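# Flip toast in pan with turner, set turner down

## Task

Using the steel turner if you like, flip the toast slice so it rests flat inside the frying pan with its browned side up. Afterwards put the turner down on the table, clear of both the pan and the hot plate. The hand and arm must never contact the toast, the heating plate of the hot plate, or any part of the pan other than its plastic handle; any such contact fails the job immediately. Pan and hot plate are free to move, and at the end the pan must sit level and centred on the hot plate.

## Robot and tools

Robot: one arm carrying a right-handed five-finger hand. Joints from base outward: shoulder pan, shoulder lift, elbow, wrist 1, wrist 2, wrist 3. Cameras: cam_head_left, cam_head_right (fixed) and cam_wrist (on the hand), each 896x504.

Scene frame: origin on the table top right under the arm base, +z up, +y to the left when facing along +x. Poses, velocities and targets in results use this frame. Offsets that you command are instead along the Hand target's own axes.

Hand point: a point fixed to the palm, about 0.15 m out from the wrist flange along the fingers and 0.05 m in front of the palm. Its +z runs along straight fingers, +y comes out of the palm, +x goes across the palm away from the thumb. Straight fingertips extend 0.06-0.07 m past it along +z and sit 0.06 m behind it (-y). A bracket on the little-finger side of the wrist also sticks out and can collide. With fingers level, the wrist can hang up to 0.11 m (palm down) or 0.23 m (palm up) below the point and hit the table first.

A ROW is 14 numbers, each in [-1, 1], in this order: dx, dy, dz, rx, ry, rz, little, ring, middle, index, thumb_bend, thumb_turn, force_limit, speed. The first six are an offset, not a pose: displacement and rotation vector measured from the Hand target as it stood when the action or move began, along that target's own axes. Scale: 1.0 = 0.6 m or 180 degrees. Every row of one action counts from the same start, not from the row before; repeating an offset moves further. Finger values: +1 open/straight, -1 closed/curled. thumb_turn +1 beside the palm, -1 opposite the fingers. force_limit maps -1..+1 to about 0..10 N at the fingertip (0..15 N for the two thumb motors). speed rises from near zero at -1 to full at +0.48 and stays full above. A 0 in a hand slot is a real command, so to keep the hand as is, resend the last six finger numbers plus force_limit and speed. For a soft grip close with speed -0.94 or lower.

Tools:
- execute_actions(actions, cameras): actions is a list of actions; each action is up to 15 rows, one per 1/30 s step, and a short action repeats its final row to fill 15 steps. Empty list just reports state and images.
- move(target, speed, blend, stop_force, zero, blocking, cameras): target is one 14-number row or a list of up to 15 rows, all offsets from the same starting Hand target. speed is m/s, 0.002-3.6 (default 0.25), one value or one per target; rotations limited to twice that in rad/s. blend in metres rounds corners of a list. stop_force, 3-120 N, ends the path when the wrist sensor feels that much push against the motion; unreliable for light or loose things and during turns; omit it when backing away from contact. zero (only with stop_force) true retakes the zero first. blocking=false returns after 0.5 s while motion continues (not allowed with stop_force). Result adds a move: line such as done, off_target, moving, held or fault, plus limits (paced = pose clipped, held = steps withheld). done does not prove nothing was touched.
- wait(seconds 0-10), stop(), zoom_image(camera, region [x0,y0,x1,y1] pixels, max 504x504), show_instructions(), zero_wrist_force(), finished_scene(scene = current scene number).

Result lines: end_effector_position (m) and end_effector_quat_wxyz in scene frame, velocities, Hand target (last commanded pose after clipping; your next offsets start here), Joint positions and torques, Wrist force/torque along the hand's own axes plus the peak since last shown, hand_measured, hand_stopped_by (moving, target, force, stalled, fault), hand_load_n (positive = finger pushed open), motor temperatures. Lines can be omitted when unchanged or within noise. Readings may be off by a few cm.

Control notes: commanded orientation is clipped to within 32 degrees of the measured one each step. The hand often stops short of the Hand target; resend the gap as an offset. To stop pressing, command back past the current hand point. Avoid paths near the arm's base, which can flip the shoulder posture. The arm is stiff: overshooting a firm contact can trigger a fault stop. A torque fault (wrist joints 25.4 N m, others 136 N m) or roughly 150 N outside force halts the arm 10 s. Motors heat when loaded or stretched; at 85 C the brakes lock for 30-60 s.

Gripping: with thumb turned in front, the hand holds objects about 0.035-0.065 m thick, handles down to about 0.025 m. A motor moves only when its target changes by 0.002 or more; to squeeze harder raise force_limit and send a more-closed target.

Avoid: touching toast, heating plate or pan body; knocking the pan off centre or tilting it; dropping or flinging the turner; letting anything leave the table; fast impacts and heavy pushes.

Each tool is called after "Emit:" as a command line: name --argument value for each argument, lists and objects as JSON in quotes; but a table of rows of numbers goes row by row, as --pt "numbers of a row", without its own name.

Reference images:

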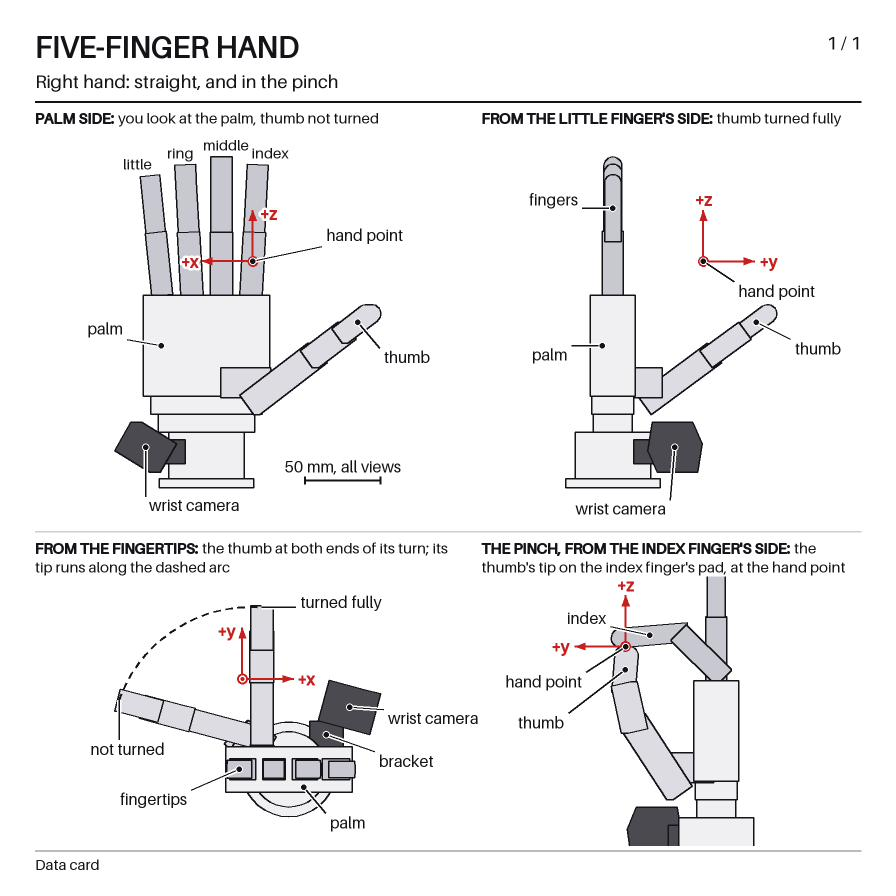

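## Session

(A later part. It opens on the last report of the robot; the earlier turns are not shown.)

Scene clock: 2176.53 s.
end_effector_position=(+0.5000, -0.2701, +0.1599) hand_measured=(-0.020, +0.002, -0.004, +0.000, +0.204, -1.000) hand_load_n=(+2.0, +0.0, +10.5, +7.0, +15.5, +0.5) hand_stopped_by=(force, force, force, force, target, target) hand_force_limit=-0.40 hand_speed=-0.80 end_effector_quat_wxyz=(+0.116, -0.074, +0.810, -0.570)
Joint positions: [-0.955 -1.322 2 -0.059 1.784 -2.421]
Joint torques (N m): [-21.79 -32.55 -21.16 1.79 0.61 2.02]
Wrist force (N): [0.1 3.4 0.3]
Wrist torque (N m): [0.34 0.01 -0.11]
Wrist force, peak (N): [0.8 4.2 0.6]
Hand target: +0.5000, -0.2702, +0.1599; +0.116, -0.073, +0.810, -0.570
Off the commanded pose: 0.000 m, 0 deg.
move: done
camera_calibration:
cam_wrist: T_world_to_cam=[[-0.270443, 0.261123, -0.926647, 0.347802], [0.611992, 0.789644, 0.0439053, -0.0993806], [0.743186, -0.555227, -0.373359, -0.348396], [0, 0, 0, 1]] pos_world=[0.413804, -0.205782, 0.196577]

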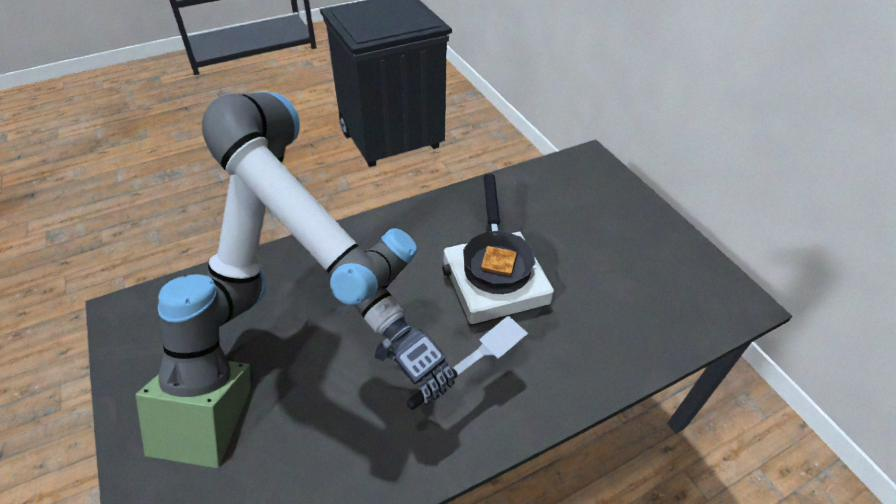

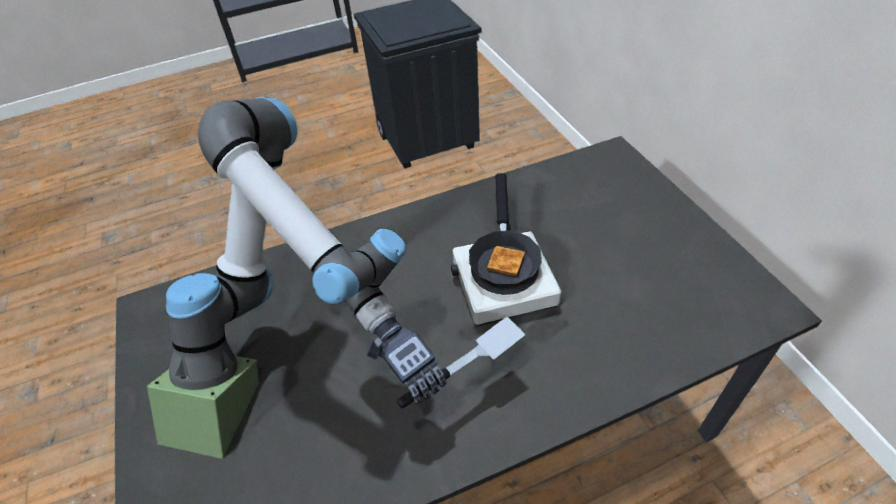

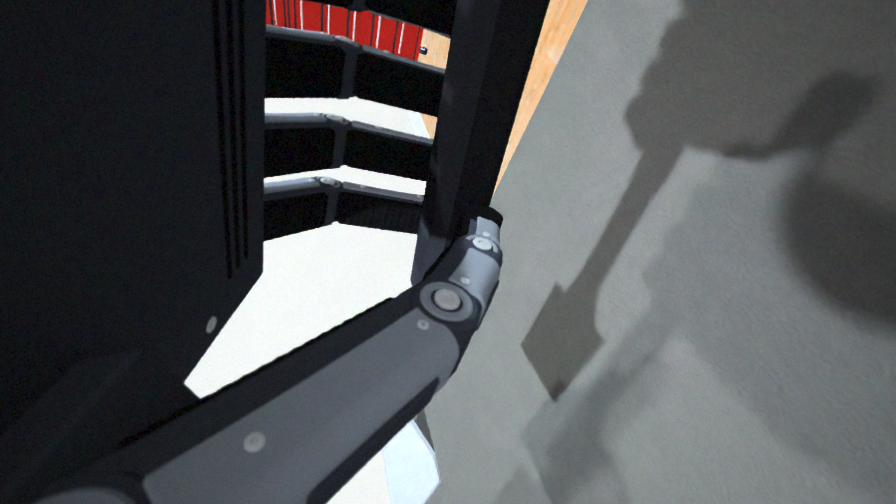

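Emit:
zoom_image --camera "cam_head_left" --region '[435, 225, 565, 330]'

Emit:
zoom_image --camera "cam_head_right" --region '[440, 225, 570, 330]'

Scaled by 3.877.

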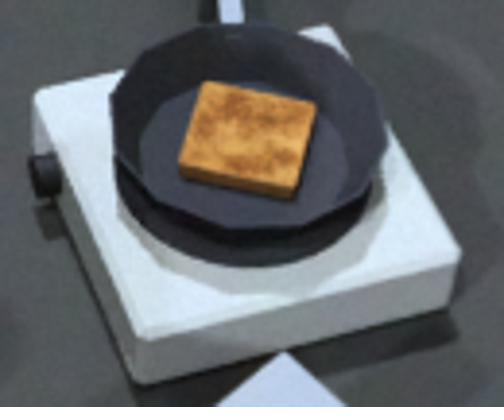

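Scaled by 3.877.

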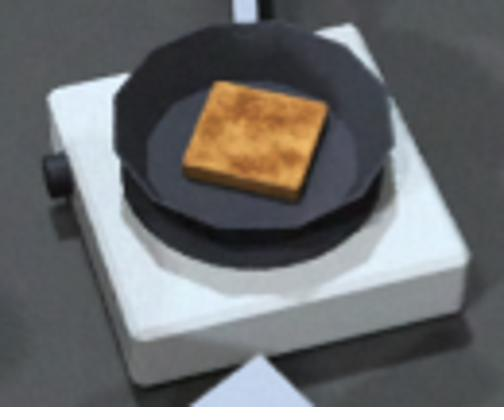

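Emit:
move --target '[0.02173, 0.19588, 0.06753, 0, 0, 0, -0.35, -0.35, -0.4, -0.3, 0.2, -1, -0.4, -0.8]' --speed 0.12 --cameras '["cam_head_left", "cam_head_right"]'

Emit:
zoom_image --camera "cam_head_left" --region '[380, 290, 560, 450]'

Emit:
zoom_image --camera "cam_head_right" --region '[370, 290, 550, 450]'

Scene clock: 2205.30 s.
end_effector_position=(+0.5001, -0.2702, +0.0350) hand_measured=(-0.020, +0.002, -0.004, +0.000, +0.204, -1.000) hand_load_n=(+2.5, +0.0, +10.5, +7.0, +15.0, +0.0) hand_stopped_by=(force, force, force, force, target, target) hand_force_limit=-0.40 hand_speed=-0.80 end_effector_quat_wxyz=(+0.116, -0.073, +0.810, -0.570)
Joint positions: [-0.793 -1.079 2.036 -0.31 1.915 -2.321]
Joint torques (N m): [-14.66 -26.82 -7.64 0.86 0.63 -1.8]
Wrist force (N): [-0.1 3.4 0.3]
Wrist torque (N m): [0.30 0.08 -0.15]
Wrist force, peak (N): [0.4 4.6 0.8]
Hand target: +0.5001, -0.2702, +0.0349; +0.116, -0.073, +0.810, -0.570
Off the commanded pose: 0.000 m, 0 deg.
move: done
Images, in order (width x height): cam_head_left 896x504, cam_head_right 896x504.

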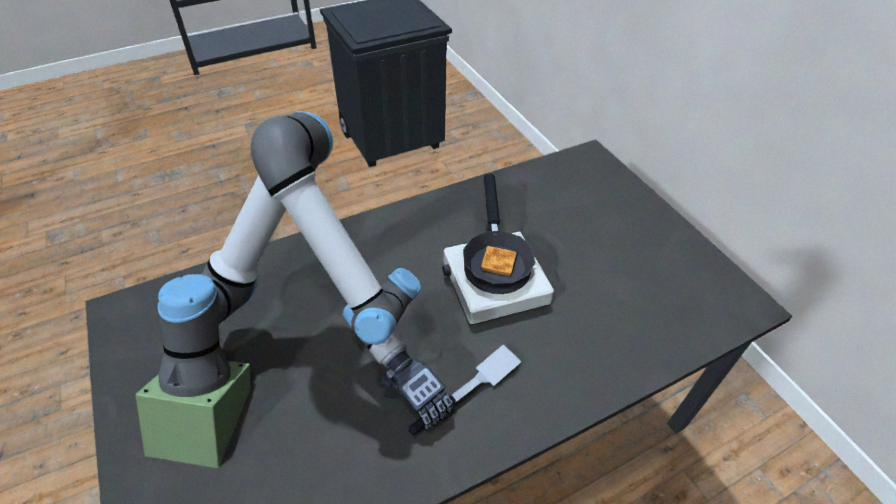

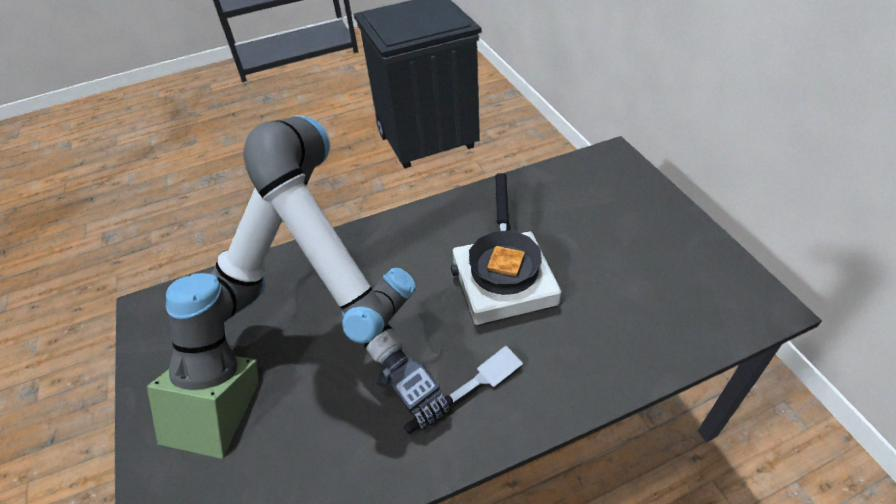

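Scaled by 2.800.

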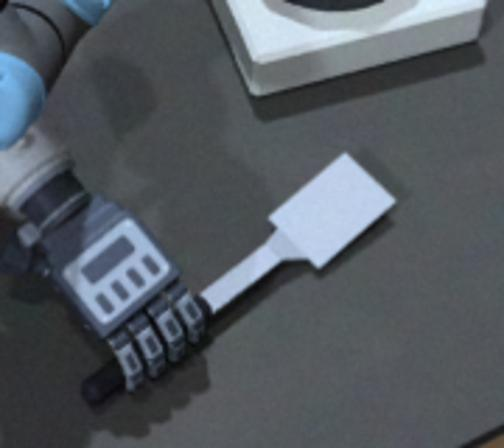

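Scaled by 2.800.

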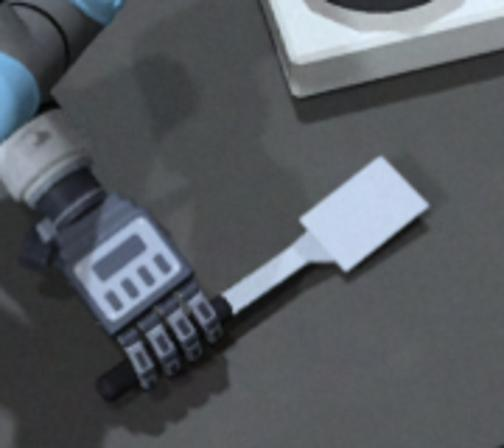

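Emit:
move --target '[0.00469, 0.04231, 0.01459, 0, 0, 0, -0.35, -0.35, -0.4, -0.3, 0.2, -1, -0.4, -0.8]' --speed 0.012 --stop_force 3 --cameras '["cam_head_left", "cam_head_right"]'

Emit:
zoom_image --camera "cam_head_left" --region '[380, 290, 560, 450]'

Scene clock: 2210.00 s.
end_effector_position=(+0.5001, -0.2702, +0.0207) hand_measured=(-0.020, +0.002, -0.004, +0.000, +0.204, -1.000) hand_load_n=(+2.0, +0.0, +10.5, +6.5, +16.0, +0.0) hand_stopped_by=(force, force, force, force, target, target) hand_force_limit=-0.40 hand_speed=-0.80 end_effector_quat_wxyz=(+0.116, -0.073, +0.810, -0.570)
Joint positions: [-0.774 -1.048 2.033 -0.335 1.93 -2.309]
Joint torques (N m): [-22.09 -40.66 -3.78 2.67 -0.36 -2.18]
Wrist force (N): [-0.1 0.6 -1.0]
Wrist torque (N m): [0.41 -0.03 -0.02]
Wrist force, peak (N): [0.0 -4.8 -3.7]
Hand target: +0.5001, -0.2702, +0.0207; +0.116, -0.073, +0.810, -0.570 (not the last commanded pose)
Off the commanded pose: 0.013 m, 0 deg.
move: contact
Images, in order (width x height): cam_head_left 896x504, cam_head_right 896x504.

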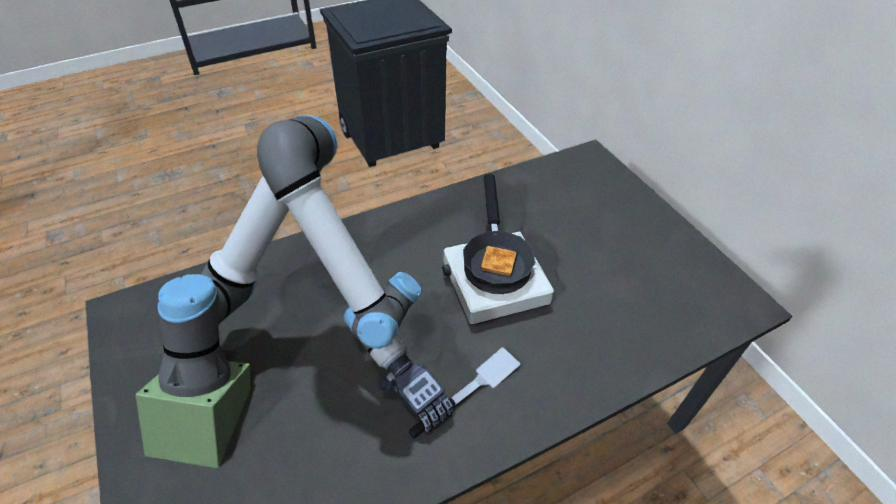

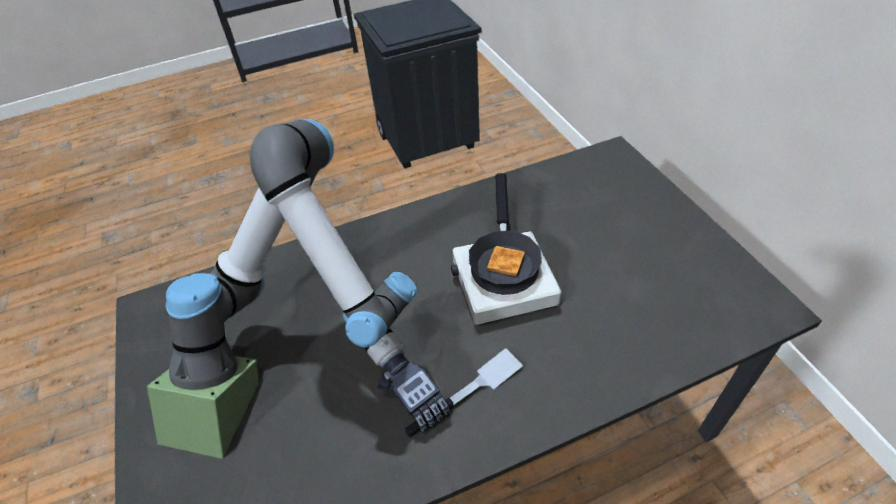

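Scaled by 2.800.

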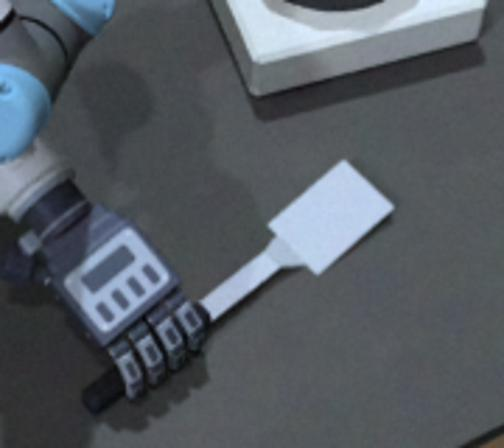

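Emit:
move --target '[-0.00052, -0.0047, -0.00162, 0.01658, -0.00743, 0.02101, -0.35, -0.35, -0.4, -0.3, 0.2, -1, -0.4, -0.8]' --speed 0.05 --cameras '[]'

Emit:
move --target '[0.0035, 0.03134, 0.0108, 0, 0, 0, -0.35, -0.35, -0.4, -0.3, 0.2, -1, -0.4, -0.8]' --speed 0.01 --stop_force 3 --cameras '["cam_head_left", "cam_head_right"]'

Emit:
zoom_image --camera "cam_head_left" --region '[380, 290, 560, 450]'

Scene clock: 2224.83 s.
end_effector_position=(+0.5001, -0.2701, +0.0237) hand_measured=(-0.020, +0.002, -0.004, +0.000, +0.204, -1.000) hand_load_n=(+2.0, +0.0, +10.5, +7.5, +15.0, +0.5) hand_stopped_by=(force, force, force, force, target, target) hand_force_limit=-0.40 hand_speed=-0.80 end_effector_quat_wxyz=(+0.146, -0.050, +0.796, -0.586)
Joint positions: [-0.763 -1.048 2.073 -0.427 1.963 -2.256]
Joint torques (N m): [-21.27 -17.71 -16.81 2.35 -0.05 -1.69]
Wrist force (N): [0.3 2.9 0.5]
Wrist torque (N m): [0.19 -0.01 -0.15]
Wrist force, peak (N): [-0.1 3.5 0.5]
Hand target: +0.5001, -0.2702, +0.0237; +0.146, -0.050, +0.796, -0.586
Off the commanded pose: 0.000 m, 0 deg.
move: done
No camera images: "cameras" was empty.

Scene clock: 2226.07 s.
end_effector_position=(+0.5002, -0.2703, +0.0212) hand_measured=(-0.020, +0.002, -0.004, +0.000, +0.204, -1.000) hand_load_n=(+2.5, +0.0, +10.0, +7.0, +15.5, +0.5) hand_stopped_by=(force, force, force, force, target, target) hand_force_limit=-0.40 hand_speed=-0.80 end_effector_quat_wxyz=(+0.146, -0.050, +0.796, -0.586)
Joint positions: [-0.76 -1.042 2.071 -0.43 1.966 -2.255]
Joint torques (N m): [-22.73 -39.96 -4.01 2.37 -0.42 -1.95]
Wrist force (N): [0.0 -0.2 -1.0]
Wrist torque (N m): [0.24 0.08 -0.25]
Wrist force, peak (N): [0.0 -3.7 -3.3]
Hand target: +0.5002, -0.2703, +0.0212; +0.146, -0.050, +0.796, -0.586 (not the last commanded pose)
Off the commanded pose: 0.017 m, 0 deg.
move: contact
Images, in order (width x height): cam_head_left 896x504, cam_head_right 896x504.

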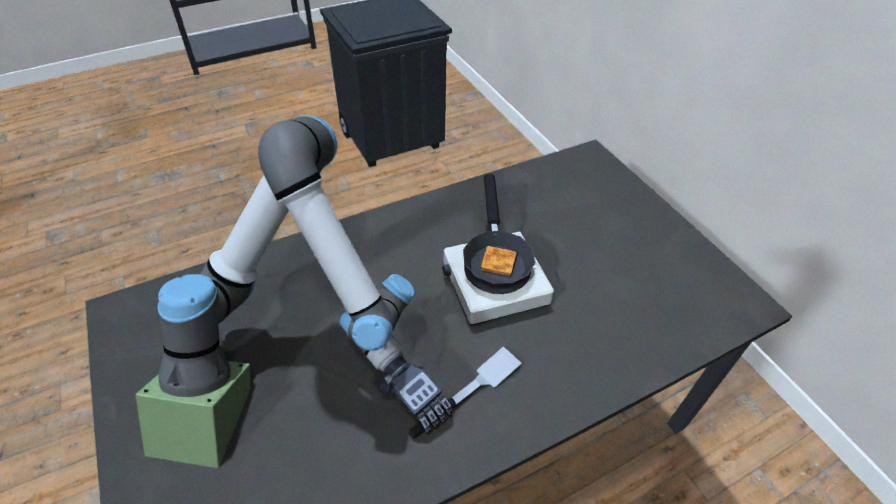

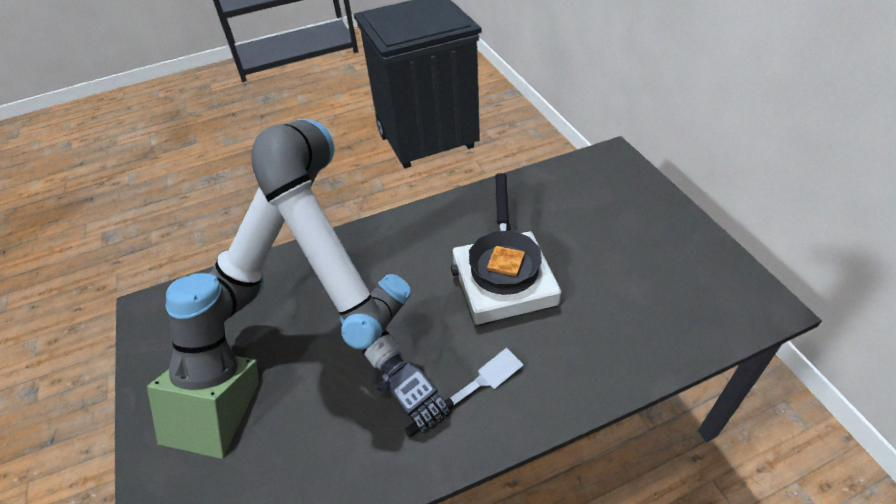

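Scaled by 2.800.

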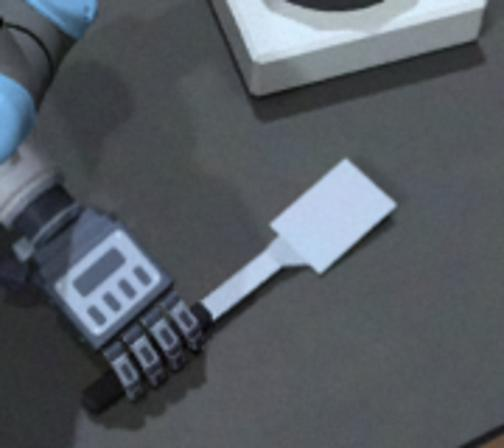

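Emit:
move --target '[-0.00058, -0.00316, -0.00091, 0, 0, 0, 0.8, 0.8, -0.4, -0.3, 0.2, -1, -0.4, -0.5]' --speed 0.02 --cameras '["cam_head_left", "cam_head_right"]'

Emit:
zoom_image --camera "cam_head_left" --region '[380, 290, 560, 450]'

Emit:
zoom_image --camera "cam_head_right" --region '[370, 290, 550, 450]'

Scene clock: 2263.50 s.
end_effector_position=(+0.5002, -0.2703, +0.0232) hand_measured=(+0.800, +0.800, -0.004, +0.000, +0.204, -1.000) hand_load_n=(+0.0, +0.0, +13.0, +6.0, +13.0, -1.5) hand_stopped_by=(target, target, force, force, target, target) hand_force_limit=-0.40 hand_speed=-0.50 end_effector_quat_wxyz=(+0.146, -0.050, +0.796, -0.586)
Joint positions: [-0.762 -1.047 2.072 -0.427 1.964 -2.256]
Joint torques (N m): [-16.68 -28.89 -5.63 0.35 1.48 -1.13]
Wrist force (N): [0.1 2.5 0.4]
Wrist torque (N m): [0.20 0.00 -0.10]
Wrist force, peak (N): [0.2 2.8 0.3]
Hand target: +0.5002, -0.2703, +0.0232; +0.146, -0.050, +0.796, -0.586
Off the commanded pose: 0.000 m, 0 deg.
move: done
Images, in order (width x height): cam_head_left 896x504, cam_head_right 896x504.

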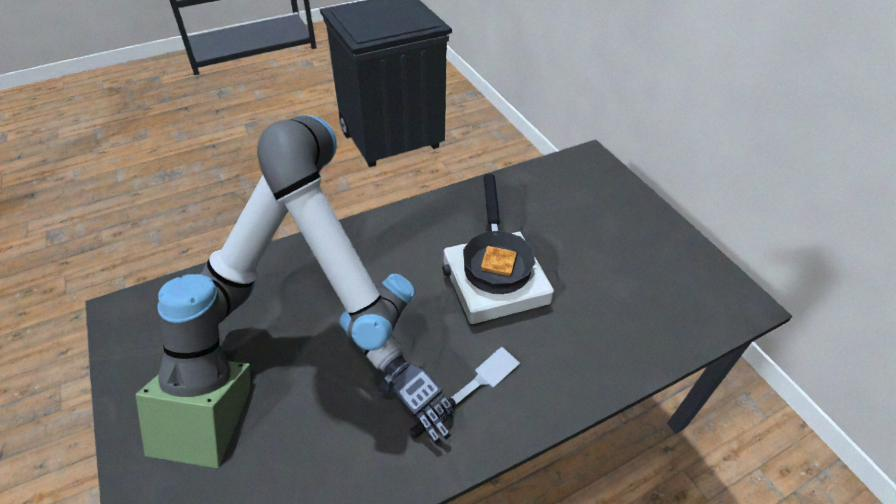

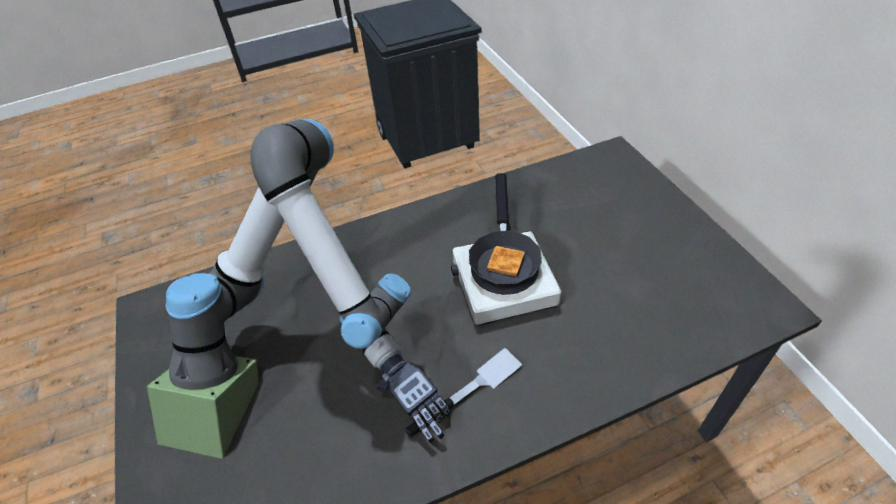

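Scaled by 2.800.

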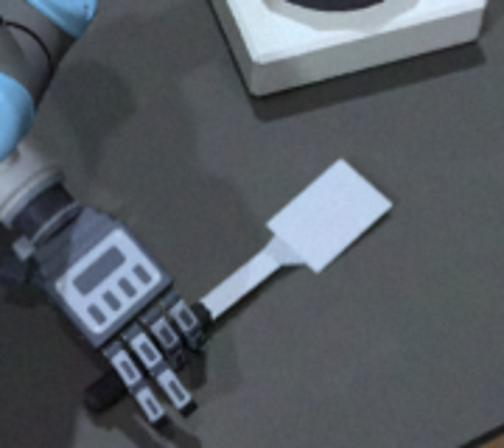

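Scaled by 2.800.

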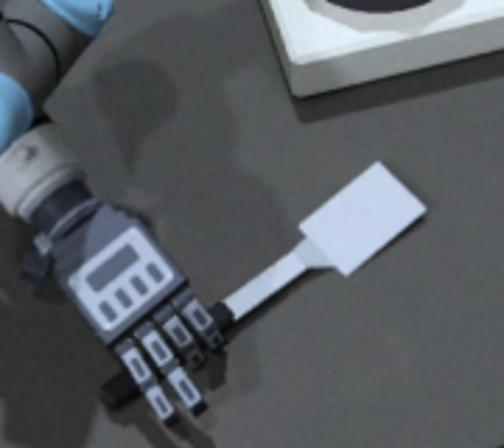

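Emit:
move --target '[0.00579, 0.03159, 0.00907, 0, 0, 0, 0.8, 0.8, -0.4, -0.3, 0.2, -1, -0.4, -0.5]' --speed 0.01 --stop_force 3 --cameras '["cam_head_left", "cam_head_right"]'

Emit:
zoom_image --camera "cam_head_left" --region '[380, 290, 560, 450]'

Scene clock: 2268.27 s.
end_effector_position=(+0.5003, -0.2703, +0.0212) hand_measured=(+0.800, +0.800, -0.004, +0.000, +0.204, -1.000) hand_load_n=(+0.0, +0.0, +13.0, +6.0, +13.0, -1.5) hand_stopped_by=(target, target, force, force, target, target) hand_force_limit=-0.40 hand_speed=-0.50 end_effector_quat_wxyz=(+0.146, -0.050, +0.796, -0.586)
Joint positions: [-0.76 -1.042 2.071 -0.43 1.966 -2.255]
Joint torques (N m): [-22.27 -40.25 -2.38 2.64 -0.39 -2.26]
Wrist force (N): [-0.4 -0.3 -0.8]
Wrist torque (N m): [0.25 -0.02 -0.03]
Wrist force, peak (N): [-0.4 -3.9 -2.9]
Hand target: +0.5003, -0.2703, +0.0213; +0.146, -0.050, +0.796, -0.586 (not the last commanded pose)
Off the commanded pose: 0.018 m, 0 deg.
move: contact
Images, in order (width x height): cam_head_left 896x504, cam_head_right 896x504.

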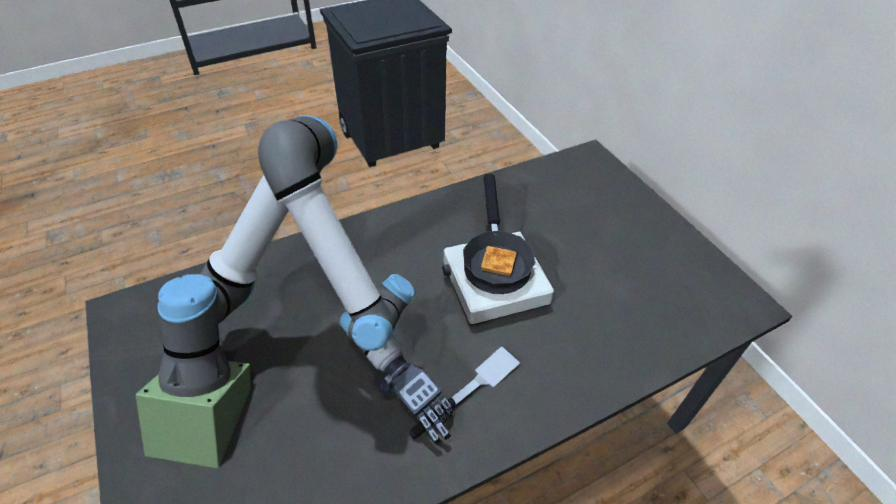

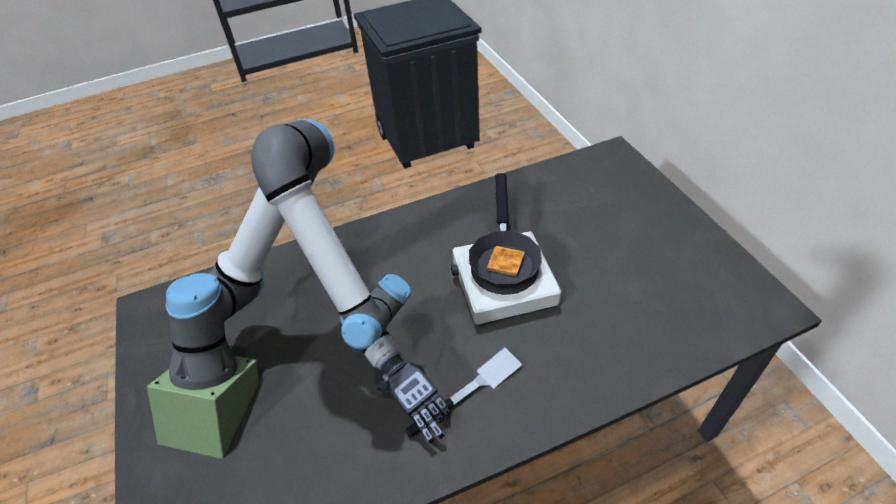

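Scaled by 2.800.

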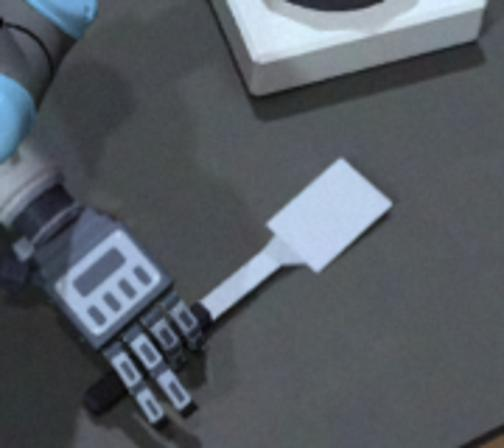

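Emit:
move --target '[0, 0, 0, 0, 0, 0, 0.8, 0.8, 0.8, 0.8, 0.2, -1, -0.4, -0.5]' --speed 0.02 --cameras '["cam_head_left", "cam_head_right"]'

Emit:
zoom_image --camera "cam_head_left" --region '[380, 290, 560, 450]'

Emit:
zoom_image --camera "cam_head_right" --region '[370, 290, 550, 450]'

Scene clock: 2275.00 s.
end_effector_position=(+0.5002, -0.2703, +0.0212) hand_measured=(+0.800, +0.800, +0.800, +0.800, +0.200, -1.000) hand_load_n=(+0.0, +0.0, +0.0, +0.0, +0.0, +0.0) hand_stopped_by=(target, target, target, target, target, target) hand_force_limit=-0.40 hand_speed=-0.50 end_effector_quat_wxyz=(+0.146, -0.050, +0.796, -0.586)
Joint positions: [-0.76 -1.042 2.071 -0.43 1.966 -2.255]
Joint torques (N m): [-21.72 -39.8 -5.24 1.94 2.21 -2.03]
Wrist force (N): [-0.2 1.4 -0.1]
Wrist torque (N m): [0.22 -0.02 0.00]
Wrist force, peak (N): [-0.1 0.7 -1.6]
Hand target: +0.5003, -0.2703, +0.0213; +0.146, -0.050, +0.796, -0.586
Off the commanded pose: 0.000 m, 0 deg.
move: done
Images, in order (width x height): cam_head_left 896x504, cam_head_right 896x504.

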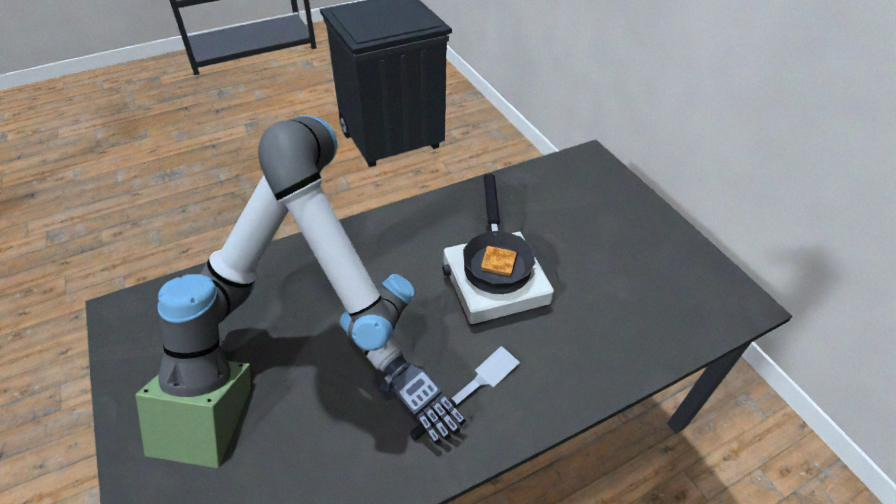

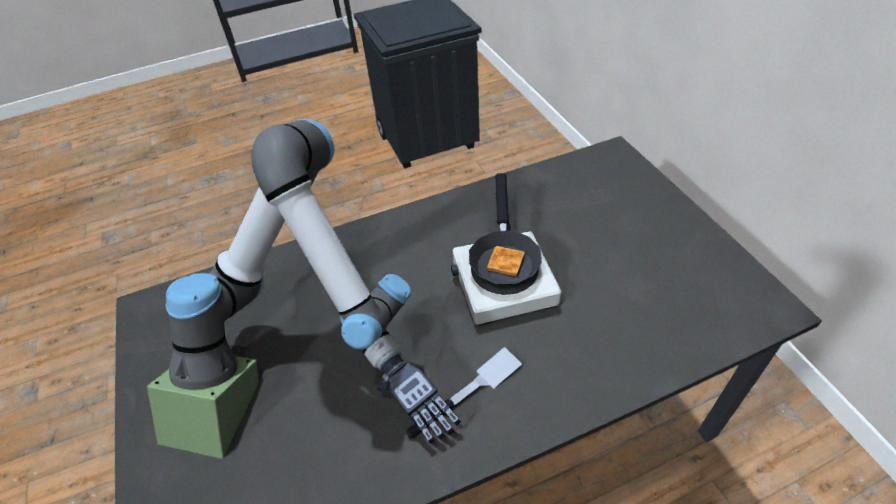

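Scaled by 2.800.

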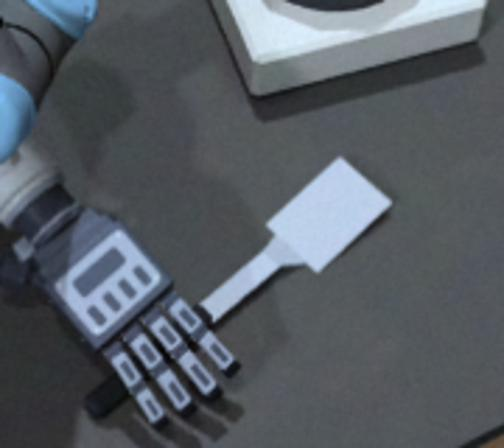

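Scaled by 2.800.

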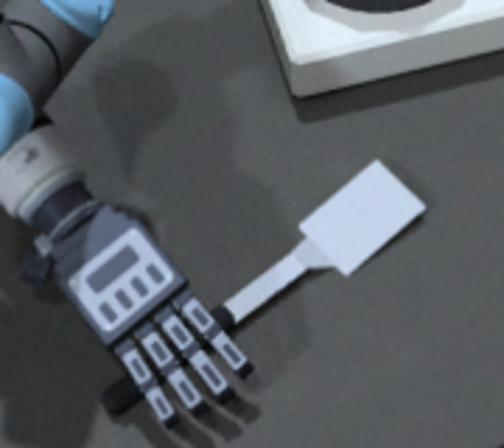

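Emit:
move --pt "0 0 -0.025 0 0 0 0.8 0.8 0.8 0.8 0.2 -1 -0.4 -0.5" --pt "-0.04345 -0.2369 -0.09305 0 0 0 0.8 0.8 0.8 0.8 0.2 -1 -0.4 -0.5" --speed '[0.04, 0.12]' --cameras '["cam_head_left", "cam_head_right"]'

Emit:
zoom_image --camera "cam_head_left" --region '[380, 220, 580, 450]'

Emit:
zoom_image --camera "cam_head_right" --region '[380, 220, 580, 450]'

Scene clock: 2280.60 s.
end_effector_position=(+0.4959, -0.2565, +0.1755) hand_measured=(+0.800, +0.800, +0.800, +0.800, +0.200, -1.000) hand_load_n=(+0.0, +0.0, +0.0, +0.0, +0.5, +0.0) hand_stopped_by=(target, target, target, target, target, target) hand_force_limit=-0.40 hand_speed=-0.50 end_effector_quat_wxyz=(+0.146, -0.050, +0.796, -0.586)
Joint positions: [-0.95 -1.387 2.061 -0.11 1.807 -2.364]
Joint torques (N m): [-14.77 -16.74 -11.83 0.38 1.45 2.12]
Wrist force (N): [0.1 2.3 -0.2]
Wrist torque (N m): [0.32 -0.06 0.05]
Wrist force, peak (N): [0.1 2.3 -0.2]
Hand target: +0.4959, -0.2565, +0.1755; +0.146, -0.050, +0.796, -0.586
Off the commanded pose: 0.000 m, 0 deg.
move: done
Images, in order (width x height): cam_head_left 896x504, cam_head_right 896x504.

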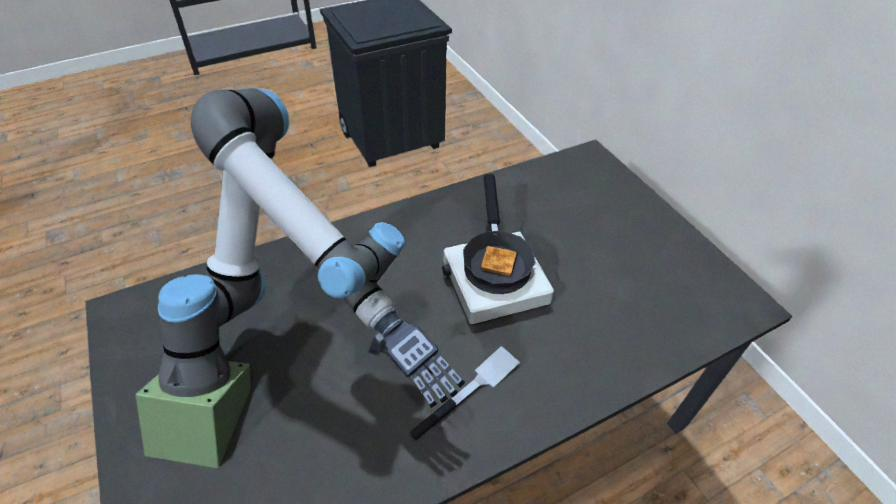

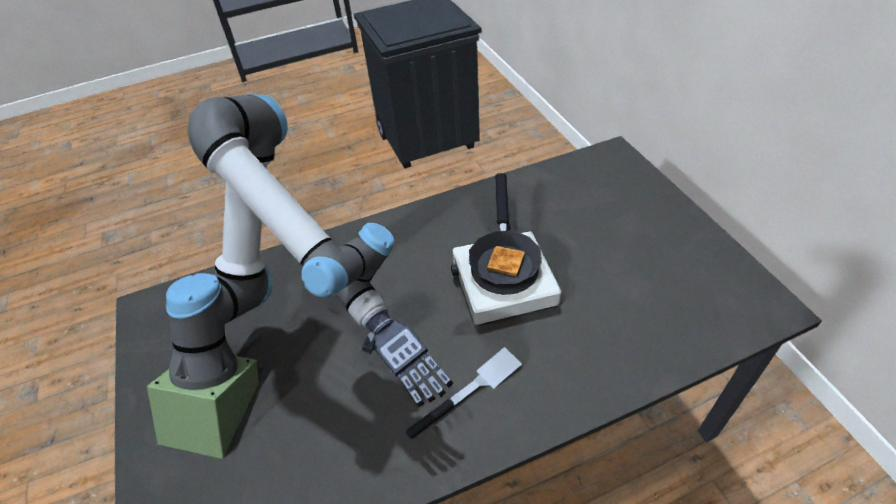

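Scaled by 2.191.

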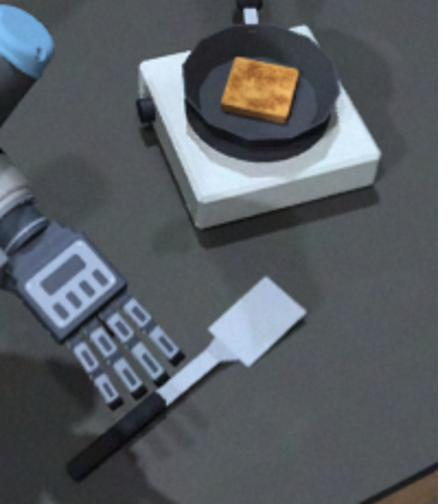

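Scaled by 2.191.

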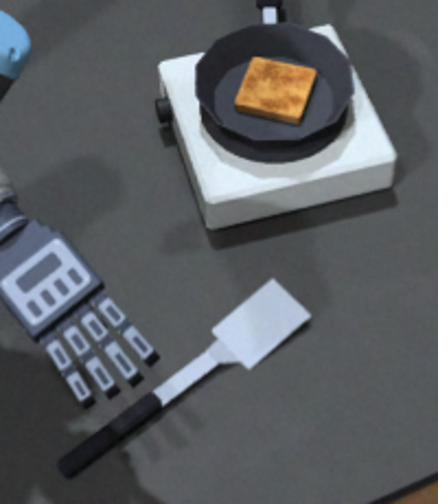

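Emit:
finished_scene --scene 1

The scene is finished: the task was done.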